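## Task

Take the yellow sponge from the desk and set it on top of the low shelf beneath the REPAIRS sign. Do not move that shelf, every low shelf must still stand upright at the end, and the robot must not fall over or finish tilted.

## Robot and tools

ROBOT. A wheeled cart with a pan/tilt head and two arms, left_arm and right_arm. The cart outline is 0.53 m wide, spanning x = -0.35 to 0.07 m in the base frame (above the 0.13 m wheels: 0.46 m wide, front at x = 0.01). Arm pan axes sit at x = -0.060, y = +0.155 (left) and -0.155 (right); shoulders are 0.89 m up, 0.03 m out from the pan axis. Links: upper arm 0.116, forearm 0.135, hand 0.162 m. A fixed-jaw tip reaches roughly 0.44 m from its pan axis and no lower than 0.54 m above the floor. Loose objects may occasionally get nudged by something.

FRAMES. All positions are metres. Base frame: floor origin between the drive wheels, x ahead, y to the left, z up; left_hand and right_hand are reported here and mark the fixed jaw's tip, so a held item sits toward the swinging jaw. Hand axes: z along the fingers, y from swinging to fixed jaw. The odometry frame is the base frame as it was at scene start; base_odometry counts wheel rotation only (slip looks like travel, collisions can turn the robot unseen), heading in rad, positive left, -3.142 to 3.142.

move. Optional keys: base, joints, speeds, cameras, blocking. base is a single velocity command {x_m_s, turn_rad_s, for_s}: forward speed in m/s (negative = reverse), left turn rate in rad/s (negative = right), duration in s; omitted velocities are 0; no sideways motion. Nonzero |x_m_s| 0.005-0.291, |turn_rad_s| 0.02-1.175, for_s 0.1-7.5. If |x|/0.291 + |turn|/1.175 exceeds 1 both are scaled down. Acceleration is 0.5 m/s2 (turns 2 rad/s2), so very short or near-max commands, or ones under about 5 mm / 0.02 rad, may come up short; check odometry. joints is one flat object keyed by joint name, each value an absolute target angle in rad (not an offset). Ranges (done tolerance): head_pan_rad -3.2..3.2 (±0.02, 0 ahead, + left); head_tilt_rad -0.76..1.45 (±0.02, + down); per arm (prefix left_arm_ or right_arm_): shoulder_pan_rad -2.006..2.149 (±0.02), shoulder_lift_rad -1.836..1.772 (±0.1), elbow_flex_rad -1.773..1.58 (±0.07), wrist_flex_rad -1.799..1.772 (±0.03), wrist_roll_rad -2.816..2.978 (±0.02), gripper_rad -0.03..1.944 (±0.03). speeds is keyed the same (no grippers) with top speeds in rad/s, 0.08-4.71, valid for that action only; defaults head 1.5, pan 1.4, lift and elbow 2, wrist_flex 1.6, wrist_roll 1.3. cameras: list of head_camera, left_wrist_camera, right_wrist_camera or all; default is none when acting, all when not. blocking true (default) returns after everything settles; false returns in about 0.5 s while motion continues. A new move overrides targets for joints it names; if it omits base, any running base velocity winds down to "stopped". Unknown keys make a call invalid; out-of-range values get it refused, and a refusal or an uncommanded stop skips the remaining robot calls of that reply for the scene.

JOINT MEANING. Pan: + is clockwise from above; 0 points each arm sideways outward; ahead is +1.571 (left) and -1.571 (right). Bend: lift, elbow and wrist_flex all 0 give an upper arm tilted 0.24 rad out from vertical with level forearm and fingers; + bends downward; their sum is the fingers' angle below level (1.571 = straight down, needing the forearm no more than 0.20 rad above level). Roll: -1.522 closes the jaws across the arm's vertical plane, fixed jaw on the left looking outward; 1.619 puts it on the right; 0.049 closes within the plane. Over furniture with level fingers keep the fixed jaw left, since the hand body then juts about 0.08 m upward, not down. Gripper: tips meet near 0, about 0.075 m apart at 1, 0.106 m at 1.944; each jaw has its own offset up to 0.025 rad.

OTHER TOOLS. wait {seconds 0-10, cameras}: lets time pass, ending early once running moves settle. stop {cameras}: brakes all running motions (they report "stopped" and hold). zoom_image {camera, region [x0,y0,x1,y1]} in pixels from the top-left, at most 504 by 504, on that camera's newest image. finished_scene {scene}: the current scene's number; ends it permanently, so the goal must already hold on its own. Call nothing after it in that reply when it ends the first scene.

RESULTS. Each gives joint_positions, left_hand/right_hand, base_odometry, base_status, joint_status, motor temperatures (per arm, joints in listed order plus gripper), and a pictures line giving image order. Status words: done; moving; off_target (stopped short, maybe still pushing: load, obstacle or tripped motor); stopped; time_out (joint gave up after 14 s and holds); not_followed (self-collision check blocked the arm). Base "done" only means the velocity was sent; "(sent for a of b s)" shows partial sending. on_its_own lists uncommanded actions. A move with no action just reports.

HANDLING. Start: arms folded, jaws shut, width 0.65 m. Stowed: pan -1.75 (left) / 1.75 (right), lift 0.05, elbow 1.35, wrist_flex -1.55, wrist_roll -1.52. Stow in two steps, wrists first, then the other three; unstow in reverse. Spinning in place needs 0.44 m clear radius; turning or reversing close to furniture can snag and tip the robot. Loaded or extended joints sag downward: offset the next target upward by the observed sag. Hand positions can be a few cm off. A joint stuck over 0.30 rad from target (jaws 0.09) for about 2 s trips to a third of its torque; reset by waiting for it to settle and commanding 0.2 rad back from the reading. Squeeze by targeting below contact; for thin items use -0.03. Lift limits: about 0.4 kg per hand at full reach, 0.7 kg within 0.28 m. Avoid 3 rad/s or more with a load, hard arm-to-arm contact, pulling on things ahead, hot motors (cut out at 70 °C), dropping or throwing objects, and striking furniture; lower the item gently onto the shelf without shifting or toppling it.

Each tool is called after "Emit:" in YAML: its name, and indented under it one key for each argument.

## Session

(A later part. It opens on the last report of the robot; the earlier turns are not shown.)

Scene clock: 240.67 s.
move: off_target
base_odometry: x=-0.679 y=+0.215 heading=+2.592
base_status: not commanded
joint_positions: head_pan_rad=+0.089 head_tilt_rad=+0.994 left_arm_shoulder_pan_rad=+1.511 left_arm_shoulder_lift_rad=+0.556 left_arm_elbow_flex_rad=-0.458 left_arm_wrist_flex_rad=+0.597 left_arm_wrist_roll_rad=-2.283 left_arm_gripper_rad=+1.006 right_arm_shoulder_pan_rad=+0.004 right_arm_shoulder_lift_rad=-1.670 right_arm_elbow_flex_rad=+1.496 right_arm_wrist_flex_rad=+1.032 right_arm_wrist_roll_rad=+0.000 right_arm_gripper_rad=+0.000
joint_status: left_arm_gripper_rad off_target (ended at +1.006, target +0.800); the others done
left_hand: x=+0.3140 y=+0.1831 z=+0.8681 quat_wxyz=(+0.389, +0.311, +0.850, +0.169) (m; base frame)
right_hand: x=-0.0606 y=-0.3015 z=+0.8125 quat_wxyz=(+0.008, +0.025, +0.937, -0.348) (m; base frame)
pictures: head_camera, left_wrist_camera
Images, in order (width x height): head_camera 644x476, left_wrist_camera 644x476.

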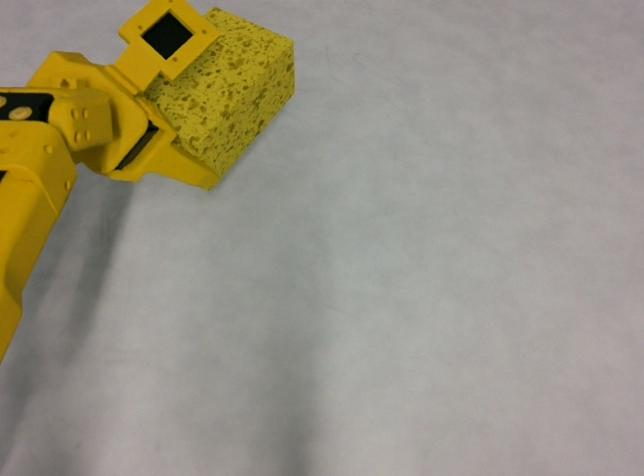

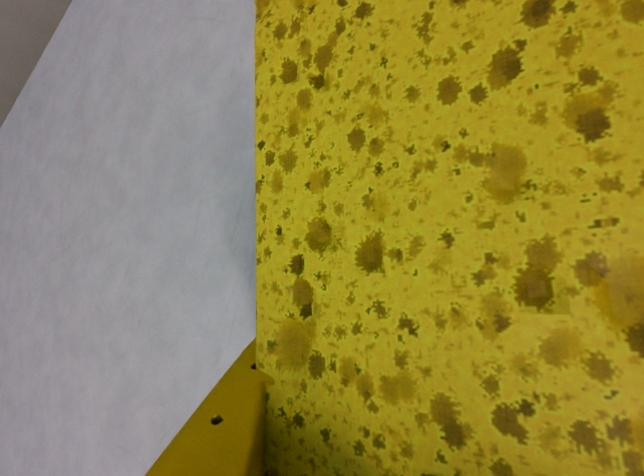

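Emit:
move:
  joints: {"left_arm_shoulder_lift_rad":0.0,"left_arm_elbow_flex_rad":-0.1,"left_arm_wrist_flex_rad":0.7}
  speeds: {"left_arm_shoulder_lift_rad":0.6,"left_arm_elbow_flex_rad":0.4,"left_arm_wrist_flex_rad":0.5}

Emit:
move:
  base: {"x_m_s":-0.22,"for_s":4.8}
  joints: {"head_tilt_rad":0.85,"head_pan_rad":0.0}

Emit:
move:
  base: {"turn_rad_s":0.5,"for_s":3.12}
  cameras: ["head_camera","left_wrist_camera"]

Scene clock: 270.93 s.
move: done
base_odometry: x=-0.679 y=+0.215 heading=+2.592
base_status: not commanded
joint_positions: head_pan_rad=+0.089 head_tilt_rad=+0.994 left_arm_shoulder_pan_rad=+1.511 left_arm_shoulder_lift_rad=+0.060 left_arm_elbow_flex_rad=-0.095 left_arm_wrist_flex_rad=+0.698 left_arm_wrist_roll_rad=-2.283 left_arm_gripper_rad=+1.006 right_arm_shoulder_pan_rad=+0.004 right_arm_shoulder_lift_rad=-1.670 right_arm_elbow_flex_rad=+1.496 right_arm_wrist_flex_rad=+1.032 right_arm_wrist_roll_rad=+0.000 right_arm_gripper_rad=+0.000
joint_status: all done
left_hand: x=+0.2685 y=+0.1803 z=+0.9197 quat_wxyz=(+0.402, +0.309, +0.844, +0.175) (m; base frame)
right_hand: x=-0.0606 y=-0.3015 z=+0.8125 quat_wxyz=(+0.008, +0.025, +0.937, -0.348) (m; base frame)
pictures: none

Scene clock: 276.97 s.
move: done
base_odometry: x=+0.224 y=-0.334 heading=+2.596
base_status: done (sent for 4.8 of 4.8 s)
joint_positions: head_pan_rad=+0.009 head_tilt_rad=+0.863 left_arm_shoulder_pan_rad=+1.511 left_arm_shoulder_lift_rad=+0.057 left_arm_elbow_flex_rad=-0.095 left_arm_wrist_flex_rad=+0.698 left_arm_wrist_roll_rad=-2.283 left_arm_gripper_rad=+1.006 right_arm_shoulder_pan_rad=+0.001 right_arm_shoulder_lift_rad=-1.670 right_arm_elbow_flex_rad=+1.496 right_arm_wrist_flex_rad=+1.032 right_arm_wrist_roll_rad=+0.000 right_arm_gripper_rad=+0.000
joint_status: all done
left_hand: x=+0.2684 y=+0.1803 z=+0.9206 quat_wxyz=(+0.403, +0.309, +0.844, +0.175) (m; base frame)
right_hand: x=-0.0602 y=-0.3015 z=+0.8125 quat_wxyz=(+0.008, +0.023, +0.937, -0.348) (m; base frame)
pictures: none

Scene clock: 280.73 s.
move: done
base_odometry: x=+0.224 y=-0.335 heading=-2.123
base_status: done (sent for 3.13 of 3.13 s)
joint_positions: head_pan_rad=+0.009 head_tilt_rad=+0.863 left_arm_shoulder_pan_rad=+1.500 left_arm_shoulder_lift_rad=+0.057 left_arm_elbow_flex_rad=-0.095 left_arm_wrist_flex_rad=+0.698 left_arm_wrist_roll_rad=-2.283 left_arm_gripper_rad=+1.006 right_arm_shoulder_pan_rad=-0.002 right_arm_shoulder_lift_rad=-1.670 right_arm_elbow_flex_rad=+1.496 right_arm_wrist_flex_rad=+1.032 right_arm_wrist_roll_rad=+0.000 right_arm_gripper_rad=+0.000
joint_status: not commanded
left_hand: x=+0.2681 y=+0.1839 z=+0.9206 quat_wxyz=(+0.402, +0.304, +0.845, +0.177) (m; base frame)
right_hand: x=-0.0597 y=-0.3015 z=+0.8125 quat_wxyz=(+0.009, +0.022, +0.937, -0.348) (m; base frame)
pictures: head_camera, left_wrist_camera
Images, in order (width x height): head_camera 644x476, left_wrist_camera 644x476.

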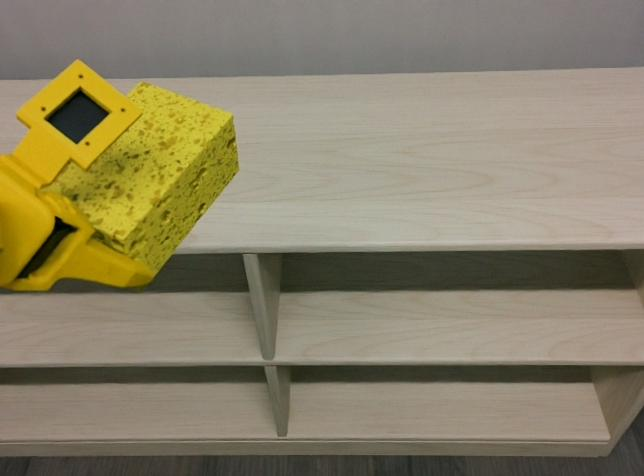

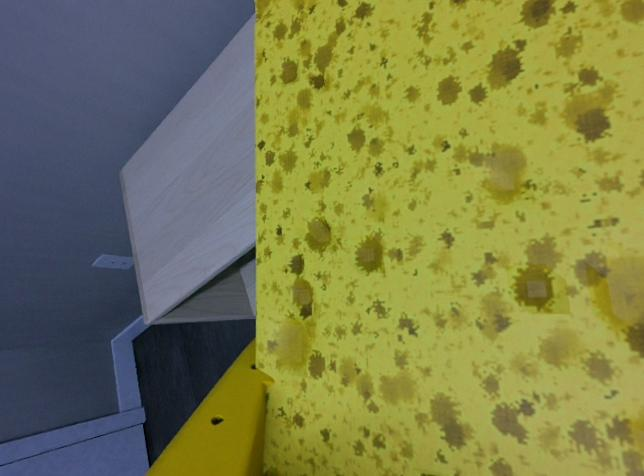

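Emit:
move:
  base: {"x_m_s":0.2,"for_s":1.0}
  joints: {"head_tilt_rad":1.1}
  cameras: ["head_camera"]

Scene clock: 289.97 s.
move: done
base_odometry: x=+0.119 y=-0.506 heading=-2.121
base_status: done (sent for 1 of 1 s)
joint_positions: head_pan_rad=+0.009 head_tilt_rad=+1.094 left_arm_shoulder_pan_rad=+1.500 left_arm_shoulder_lift_rad=+0.057 left_arm_elbow_flex_rad=-0.095 left_arm_wrist_flex_rad=+0.698 left_arm_wrist_roll_rad=-2.283 left_arm_gripper_rad=+1.006 right_arm_shoulder_pan_rad=+0.001 right_arm_shoulder_lift_rad=-1.670 right_arm_elbow_flex_rad=+1.496 right_arm_wrist_flex_rad=+1.032 right_arm_wrist_roll_rad=+0.000 right_arm_gripper_rad=+0.000
joint_status: all done
left_hand: x=+0.2681 y=+0.1839 z=+0.9206 quat_wxyz=(+0.402, +0.304, +0.845, +0.177) (m; base frame)
right_hand: x=-0.0602 y=-0.3015 z=+0.8125 quat_wxyz=(+0.008, +0.023, +0.937, -0.348) (m; base frame)
pictures: head_camera
Images, in order (width x height): head_camera 644x476.

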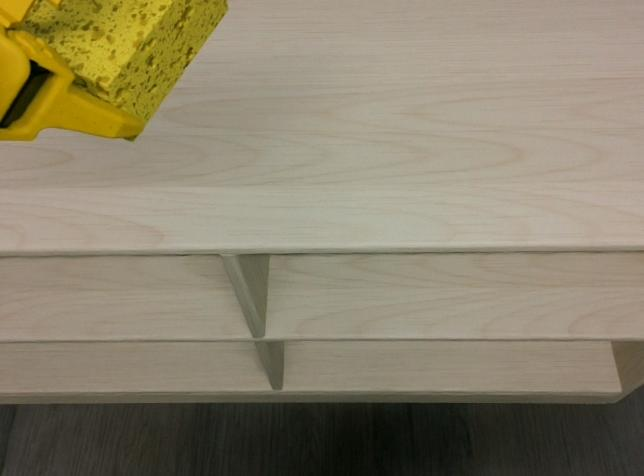

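Emit:
move:
  base: {"x_m_s":0.1,"for_s":1.2}

Emit:
move:
  joints: {"left_arm_shoulder_lift_rad":0.9,"left_arm_elbow_flex_rad":0.425,"left_arm_wrist_flex_rad":-0.61}
  speeds: {"left_arm_shoulder_lift_rad":0.7,"left_arm_elbow_flex_rad":0.44,"left_arm_wrist_flex_rad":1.1}
  cameras: ["head_camera","left_wrist_camera"]

Scene clock: 312.20 s.
move: done
base_odometry: x=+0.056 y=-0.608 heading=-2.124
base_status: done (sent for 1.2 of 1.2 s)
joint_positions: head_pan_rad=+0.009 head_tilt_rad=+1.094 left_arm_shoulder_pan_rad=+1.500 left_arm_shoulder_lift_rad=+0.057 left_arm_elbow_flex_rad=-0.095 left_arm_wrist_flex_rad=+0.698 left_arm_wrist_roll_rad=-2.283 left_arm_gripper_rad=+1.006 right_arm_shoulder_pan_rad=+0.001 right_arm_shoulder_lift_rad=-1.670 right_arm_elbow_flex_rad=+1.496 right_arm_wrist_flex_rad=+1.032 right_arm_wrist_roll_rad=+0.000 right_arm_gripper_rad=+0.000
joint_status: not commanded
left_hand: x=+0.2681 y=+0.1839 z=+0.9206 quat_wxyz=(+0.402, +0.304, +0.845, +0.177) (m; base frame)
right_hand: x=-0.0602 y=-0.3015 z=+0.8125 quat_wxyz=(+0.008, +0.023, +0.937, -0.348) (m; base frame)
pictures: none

Scene clock: 314.13 s.
move: done
base_odometry: x=+0.056 y=-0.608 heading=-2.124
base_status: not commanded
joint_positions: head_pan_rad=+0.009 head_tilt_rad=+1.094 left_arm_shoulder_pan_rad=+1.500 left_arm_shoulder_lift_rad=+0.907 left_arm_elbow_flex_rad=+0.425 left_arm_wrist_flex_rad=-0.595 left_arm_wrist_roll_rad=-2.283 left_arm_gripper_rad=+1.006 right_arm_shoulder_pan_rad=+0.001 right_arm_shoulder_lift_rad=-1.670 right_arm_elbow_flex_rad=+1.496 right_arm_wrist_flex_rad=+1.032 right_arm_wrist_roll_rad=+0.000 right_arm_gripper_rad=+0.000
joint_status: all done
left_hand: x=+0.2344 y=+0.1815 z=+0.7073 quat_wxyz=(+0.370, +0.310, +0.861, +0.163) (m; base frame)
right_hand: x=-0.0602 y=-0.3015 z=+0.8125 quat_wxyz=(+0.008, +0.023, +0.937, -0.348) (m; base frame)
pictures: head_camera, left_wrist_camera
Images, in order (width x height): head_camera 644x476, left_wrist_camera 644x476.

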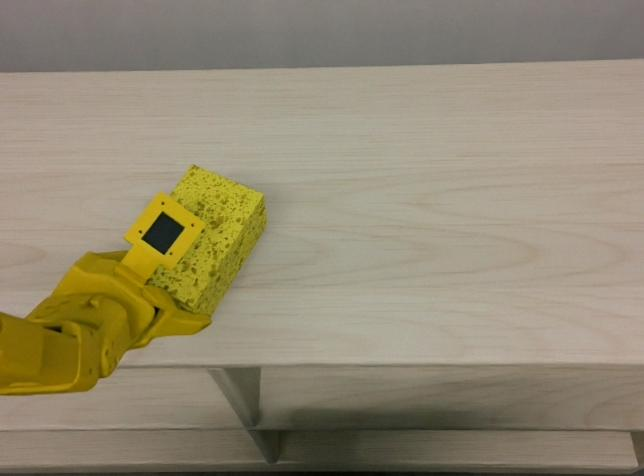

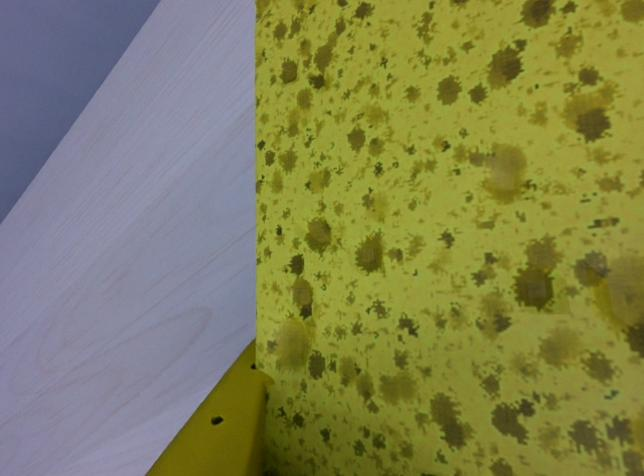

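Emit:
move:
  joints: {"left_arm_shoulder_lift_rad":1.41,"left_arm_elbow_flex_rad":0.0,"left_arm_wrist_flex_rad":-0.7}
  speeds: {"left_arm_shoulder_lift_rad":0.5,"left_arm_elbow_flex_rad":0.42,"left_arm_wrist_flex_rad":0.1}

Emit:
move:
  joints: {"left_arm_shoulder_lift_rad":1.6,"left_arm_elbow_flex_rad":-0.22,"left_arm_wrist_flex_rad":-0.66}
  speeds: {"left_arm_shoulder_lift_rad":0.2,"left_arm_elbow_flex_rad":0.23,"left_arm_wrist_flex_rad":0.1}
  cameras: ["head_camera","left_wrist_camera"]

Scene clock: 326.37 s.
move: done
base_odometry: x=+0.056 y=-0.608 heading=-2.124
base_status: not commanded
joint_positions: head_pan_rad=+0.009 head_tilt_rad=+1.094 left_arm_shoulder_pan_rad=+1.503 left_arm_shoulder_lift_rad=+1.407 left_arm_elbow_flex_rad=+0.013 left_arm_wrist_flex_rad=-0.694 left_arm_wrist_roll_rad=-2.274 left_arm_gripper_rad=+1.006 right_arm_shoulder_pan_rad=+0.001 right_arm_shoulder_lift_rad=-1.670 right_arm_elbow_flex_rad=+1.496 right_arm_wrist_flex_rad=+1.032 right_arm_wrist_roll_rad=+0.000 right_arm_gripper_rad=+0.000
joint_status: all done
left_hand: x=+0.2339 y=+0.1806 z=+0.6495 quat_wxyz=(+0.376, +0.306, +0.859, +0.163) (m; base frame)
right_hand: x=-0.0602 y=-0.3015 z=+0.8125 quat_wxyz=(+0.008, +0.023, +0.937, -0.348) (m; base frame)
pictures: none

Scene clock: 327.77 s.
move: done
base_odometry: x=+0.056 y=-0.608 heading=-2.124
base_status: not commanded
joint_positions: head_pan_rad=+0.009 head_tilt_rad=+1.094 left_arm_shoulder_pan_rad=+1.511 left_arm_shoulder_lift_rad=+1.538 left_arm_elbow_flex_rad=-0.223 left_arm_wrist_flex_rad=-0.679 left_arm_wrist_roll_rad=-2.274 left_arm_gripper_rad=+1.006 right_arm_shoulder_pan_rad=+0.003 right_arm_shoulder_lift_rad=-1.670 right_arm_elbow_flex_rad=+1.496 right_arm_wrist_flex_rad=+1.032 right_arm_wrist_roll_rad=+0.000 right_arm_gripper_rad=+0.000
joint_status: all done
left_hand: x=+0.2545 y=+0.1796 z=+0.6496 quat_wxyz=(+0.414, +0.303, +0.840, +0.178) (m; base frame)
right_hand: x=-0.0604 y=-0.3015 z=+0.8125 quat_wxyz=(+0.008, +0.024, +0.937, -0.348) (m; base frame)
pictures: head_camera, left_wrist_camera
Images, in order (width x height): head_camera 644x476, left_wrist_camera 644x476.

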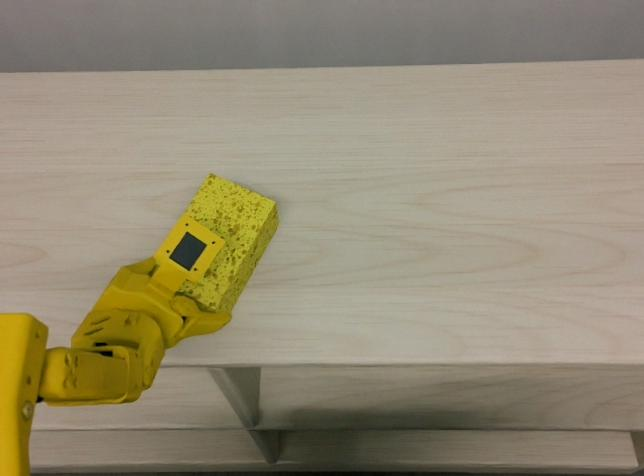

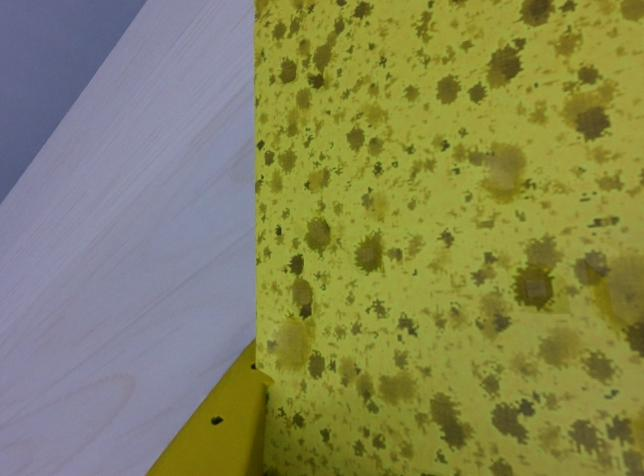

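Emit:
move:
  joints: {"left_arm_shoulder_lift_rad":1.7,"left_arm_elbow_flex_rad":-0.27,"left_arm_wrist_flex_rad":-0.69}
  speeds: {"left_arm_shoulder_lift_rad":0.2,"left_arm_elbow_flex_rad":0.1,"left_arm_wrist_flex_rad":0.1}
  cameras: ["head_camera","left_wrist_camera"]

Scene clock: 335.30 s.
move: off_target
base_odometry: x=+0.056 y=-0.608 heading=-2.124
base_status: not commanded
joint_positions: head_pan_rad=+0.009 head_tilt_rad=+1.094 left_arm_shoulder_pan_rad=+1.511 left_arm_shoulder_lift_rad=+1.587 left_arm_elbow_flex_rad=-0.280 left_arm_wrist_flex_rad=-0.705 left_arm_wrist_roll_rad=-2.274 left_arm_gripper_rad=+1.008 right_arm_shoulder_pan_rad=+0.003 right_arm_shoulder_lift_rad=-1.670 right_arm_elbow_flex_rad=+1.496 right_arm_wrist_flex_rad=+1.032 right_arm_wrist_roll_rad=+0.000 right_arm_gripper_rad=+0.000
joint_status: left_arm_shoulder_lift_rad off_target (ended at +1.587, target +1.700); the others done
left_hand: x=+0.2572 y=+0.1797 z=+0.6489 quat_wxyz=(+0.428, +0.300, +0.832, +0.184) (m; base frame)
right_hand: x=-0.0604 y=-0.3015 z=+0.8125 quat_wxyz=(+0.008, +0.024, +0.937, -0.348) (m; base frame)
pictures: head_camera, left_wrist_camera
Images, in order (width x height): head_camera 644x476, left_wrist_camera 644x476.

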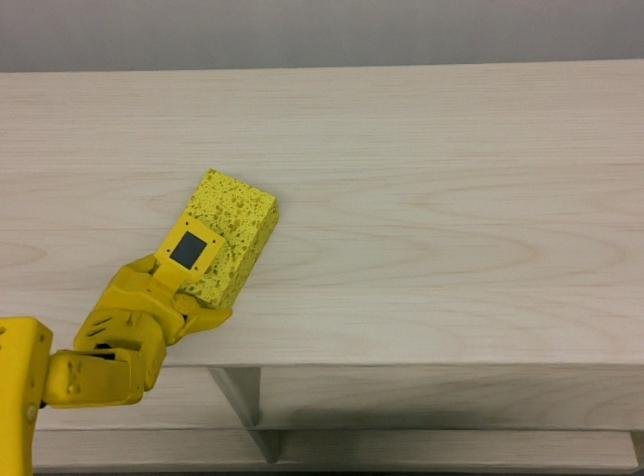

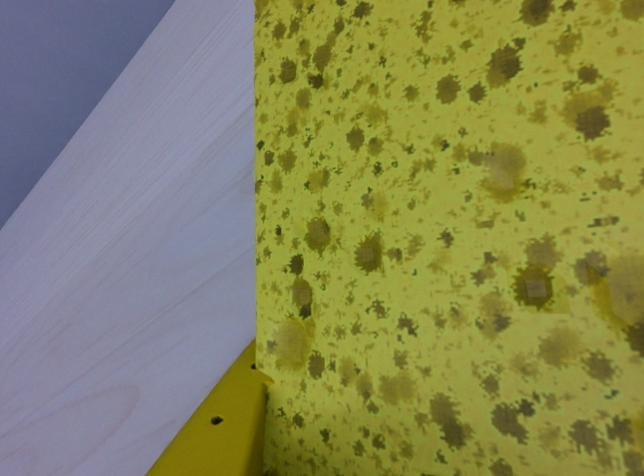

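Emit:
move:
  joints: {"left_arm_shoulder_lift_rad":1.68,"left_arm_wrist_flex_rad":-0.57}
  speeds: {"left_arm_wrist_flex_rad":0.2}
  cameras: ["head_camera"]

Emit:
zoom_image:
  camera: "head_camera"
  region: [60, 130, 320, 390]

Scene clock: 343.70 s.
move: off_target
base_odometry: x=+0.056 y=-0.608 heading=-2.124
base_status: not commanded
joint_positions: head_pan_rad=+0.009 head_tilt_rad=+1.094 left_arm_shoulder_pan_rad=+1.507 left_arm_shoulder_lift_rad=+1.587 left_arm_elbow_flex_rad=-0.302 left_arm_wrist_flex_rad=-0.647 left_arm_wrist_roll_rad=-2.274 left_arm_gripper_rad=+1.008 right_arm_shoulder_pan_rad=+0.003 right_arm_shoulder_lift_rad=-1.670 right_arm_elbow_flex_rad=+1.496 right_arm_wrist_flex_rad=+1.032 right_arm_wrist_roll_rad=+0.000 right_arm_gripper_rad=+0.000
joint_status: left_arm_wrist_flex_rad off_target (ended at -0.647, target -0.570); the others done
left_hand: x=+0.2566 y=+0.1811 z=+0.6448 quat_wxyz=(+0.413, +0.301, +0.841, +0.178) (m; base frame)
right_hand: x=-0.0604 y=-0.3015 z=+0.8125 quat_wxyz=(+0.008, +0.024, +0.937, -0.348) (m; base frame)
pictures: head_camera
Images, in order (width x height): head_camera 644x476.

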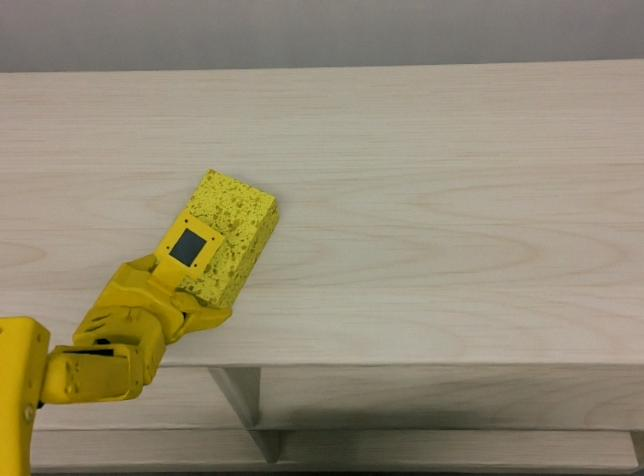

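Scaled by 1.938.

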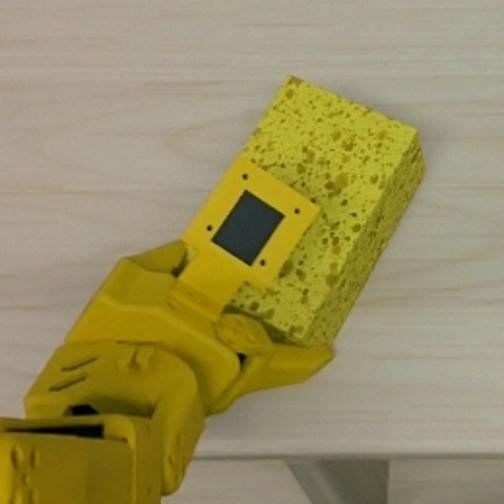

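Emit:
move:
  joints: {"left_arm_shoulder_lift_rad":1.61,"left_arm_wrist_flex_rad":-0.63,"left_arm_gripper_rad":1.08}

Emit:
move:
  joints: {"left_arm_gripper_rad":1.3}

Emit:
move:
  joints: {"left_arm_gripper_rad":1.7}
  cameras: ["head_camera","left_wrist_camera"]

Scene clock: 350.60 s.
move: done
base_odometry: x=+0.056 y=-0.608 heading=-2.124
base_status: not commanded
joint_positions: head_pan_rad=+0.009 head_tilt_rad=+1.094 left_arm_shoulder_pan_rad=+1.499 left_arm_shoulder_lift_rad=+1.590 left_arm_elbow_flex_rad=-0.302 left_arm_wrist_flex_rad=-0.644 left_arm_wrist_roll_rad=-2.274 left_arm_gripper_rad=+1.069 right_arm_shoulder_pan_rad=-0.004 right_arm_shoulder_lift_rad=-1.670 right_arm_elbow_flex_rad=+1.496 right_arm_wrist_flex_rad=+1.032 right_arm_wrist_roll_rad=+0.000 right_arm_gripper_rad=+0.000
joint_status: all done
left_hand: x=+0.2553 y=+0.1835 z=+0.6435 quat_wxyz=(+0.409, +0.298, +0.843, +0.179) (m; base frame)
right_hand: x=-0.0595 y=-0.3015 z=+0.8125 quat_wxyz=(+0.009, +0.021, +0.937, -0.348) (m; base frame)
pictures: none

Scene clock: 351.33 s.
move: done
base_odometry: x=+0.056 y=-0.608 heading=-2.124
base_status: not commanded
joint_positions: head_pan_rad=+0.009 head_tilt_rad=+1.094 left_arm_shoulder_pan_rad=+1.499 left_arm_shoulder_lift_rad=+1.590 left_arm_elbow_flex_rad=-0.291 left_arm_wrist_flex_rad=-0.644 left_arm_wrist_roll_rad=-2.274 left_arm_gripper_rad=+1.292 right_arm_shoulder_pan_rad=-0.004 right_arm_shoulder_lift_rad=-1.670 right_arm_elbow_flex_rad=+1.496 right_arm_wrist_flex_rad=+1.032 right_arm_wrist_roll_rad=+0.000 right_arm_gripper_rad=+0.000
joint_status: all done
left_hand: x=+0.2529 y=+0.1833 z=+0.6417 quat_wxyz=(+0.405, +0.299, +0.846, +0.177) (m; base frame)
right_hand: x=-0.0595 y=-0.3015 z=+0.8125 quat_wxyz=(+0.009, +0.021, +0.937, -0.348) (m; base frame)
pictures: none

Scene clock: 352.07 s.
move: done
base_odometry: x=+0.056 y=-0.608 heading=-2.124
base_status: not commanded
joint_positions: head_pan_rad=+0.009 head_tilt_rad=+1.094 left_arm_shoulder_pan_rad=+1.502 left_arm_shoulder_lift_rad=+1.617 left_arm_elbow_flex_rad=-0.269 left_arm_wrist_flex_rad=-0.630 left_arm_wrist_roll_rad=-2.283 left_arm_gripper_rad=+1.692 right_arm_shoulder_pan_rad=-0.004 right_arm_shoulder_lift_rad=-1.670 right_arm_elbow_flex_rad=+1.496 right_arm_wrist_flex_rad=+1.032 right_arm_wrist_roll_rad=+0.000 right_arm_gripper_rad=+0.000
joint_status: all done
left_hand: x=+0.2397 y=+0.1814 z=+0.6288 quat_wxyz=(+0.379, +0.309, +0.856, +0.167) (m; base frame)
right_hand: x=-0.0595 y=-0.3015 z=+0.8125 quat_wxyz=(+0.009, +0.021, +0.937, -0.348) (m; base frame)
pictures: head_camera, left_wrist_camera
Images, in order (width x height): head_camera 644x476, left_wrist_camera 644x476.

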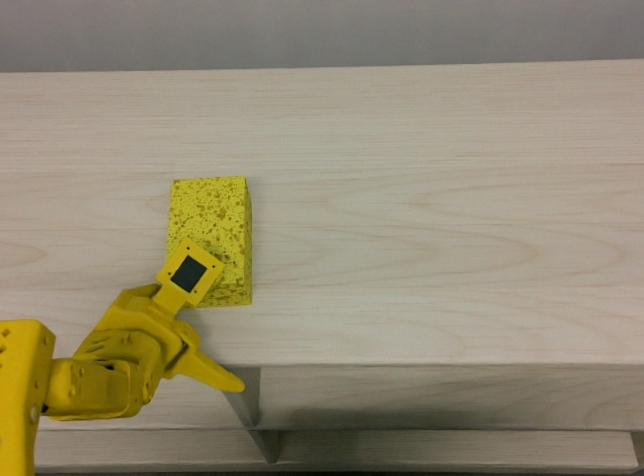

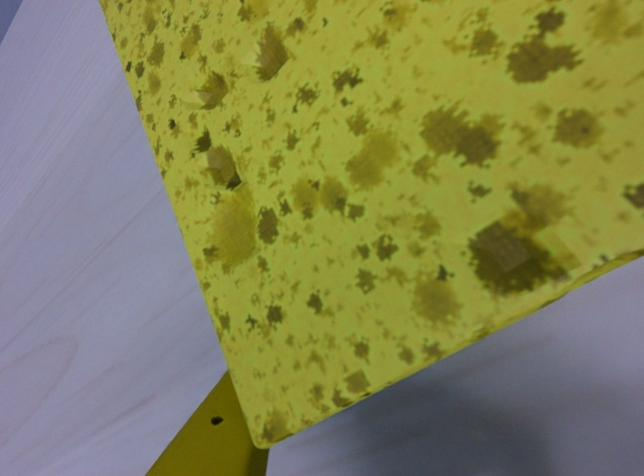

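Emit:
move:
  joints: {"left_arm_shoulder_lift_rad":1.2,"left_arm_elbow_flex_rad":-0.3,"left_arm_wrist_flex_rad":-0.2}
  speeds: {"left_arm_shoulder_lift_rad":0.6,"left_arm_wrist_flex_rad":0.6}
  cameras: ["head_camera"]

Scene clock: 359.80 s.
move: done
base_odometry: x=+0.056 y=-0.608 heading=-2.124
base_status: not commanded
joint_positions: head_pan_rad=+0.009 head_tilt_rad=+1.094 left_arm_shoulder_pan_rad=+1.502 left_arm_shoulder_lift_rad=+1.265 left_arm_elbow_flex_rad=-0.280 left_arm_wrist_flex_rad=-0.204 left_arm_wrist_roll_rad=-2.283 left_arm_gripper_rad=+1.692 right_arm_shoulder_pan_rad=-0.004 right_arm_shoulder_lift_rad=-1.670 right_arm_elbow_flex_rad=+1.496 right_arm_wrist_flex_rad=+1.032 right_arm_wrist_roll_rad=+0.000 right_arm_gripper_rad=+0.000
joint_status: all done
left_hand: x=+0.2817 y=+0.1843 z=+0.6825 quat_wxyz=(+0.352, +0.313, +0.868, +0.155) (m; base frame)
right_hand: x=-0.0595 y=-0.3015 z=+0.8125 quat_wxyz=(+0.009, +0.021, +0.937, -0.348) (m; base frame)
pictures: head_camera
Images, in order (width x height): head_camera 644x476.

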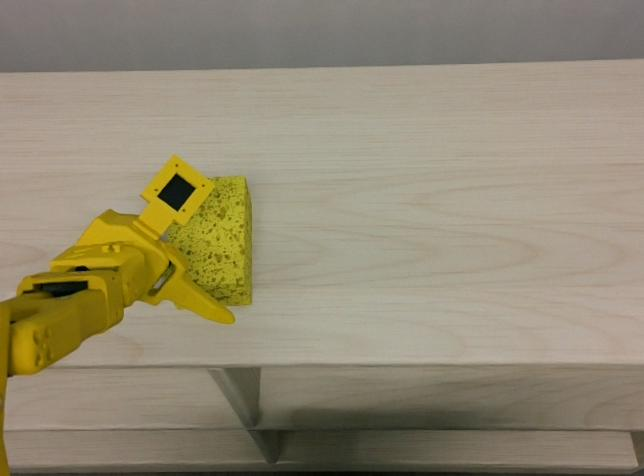

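Emit:
move:
  joints: {"left_arm_shoulder_lift_rad":0.9,"left_arm_elbow_flex_rad":-0.35,"left_arm_wrist_flex_rad":0.2}
  speeds: {"left_arm_shoulder_lift_rad":0.8,"left_arm_wrist_flex_rad":0.8}

Emit:
finished_scene:
  scene: 2

Scene clock: 371.53 s.
move: done
base_odometry: x=+0.056 y=-0.608 heading=-2.124
base_status: not commanded
joint_positions: head_pan_rad=+0.009 head_tilt_rad=+1.094 left_arm_shoulder_pan_rad=+1.502 left_arm_shoulder_lift_rad=+0.968 left_arm_elbow_flex_rad=-0.322 left_arm_wrist_flex_rad=+0.197 left_arm_wrist_roll_rad=-2.283 left_arm_gripper_rad=+1.692 right_arm_shoulder_pan_rad=-0.004 right_arm_shoulder_lift_rad=-1.670 right_arm_elbow_flex_rad=+1.496 right_arm_wrist_flex_rad=+1.032 right_arm_wrist_roll_rad=+0.000 right_arm_gripper_rad=+0.000
joint_status: all done
left_hand: x=+0.2992 y=+0.1855 z=+0.7411 quat_wxyz=(+0.325, +0.317, +0.879, +0.143) (m; base frame)
right_hand: x=-0.0595 y=-0.3015 z=+0.8125 quat_wxyz=(+0.009, +0.021, +0.937, -0.348) (m; base frame)
pictures: none

The scene is finished: the task was done.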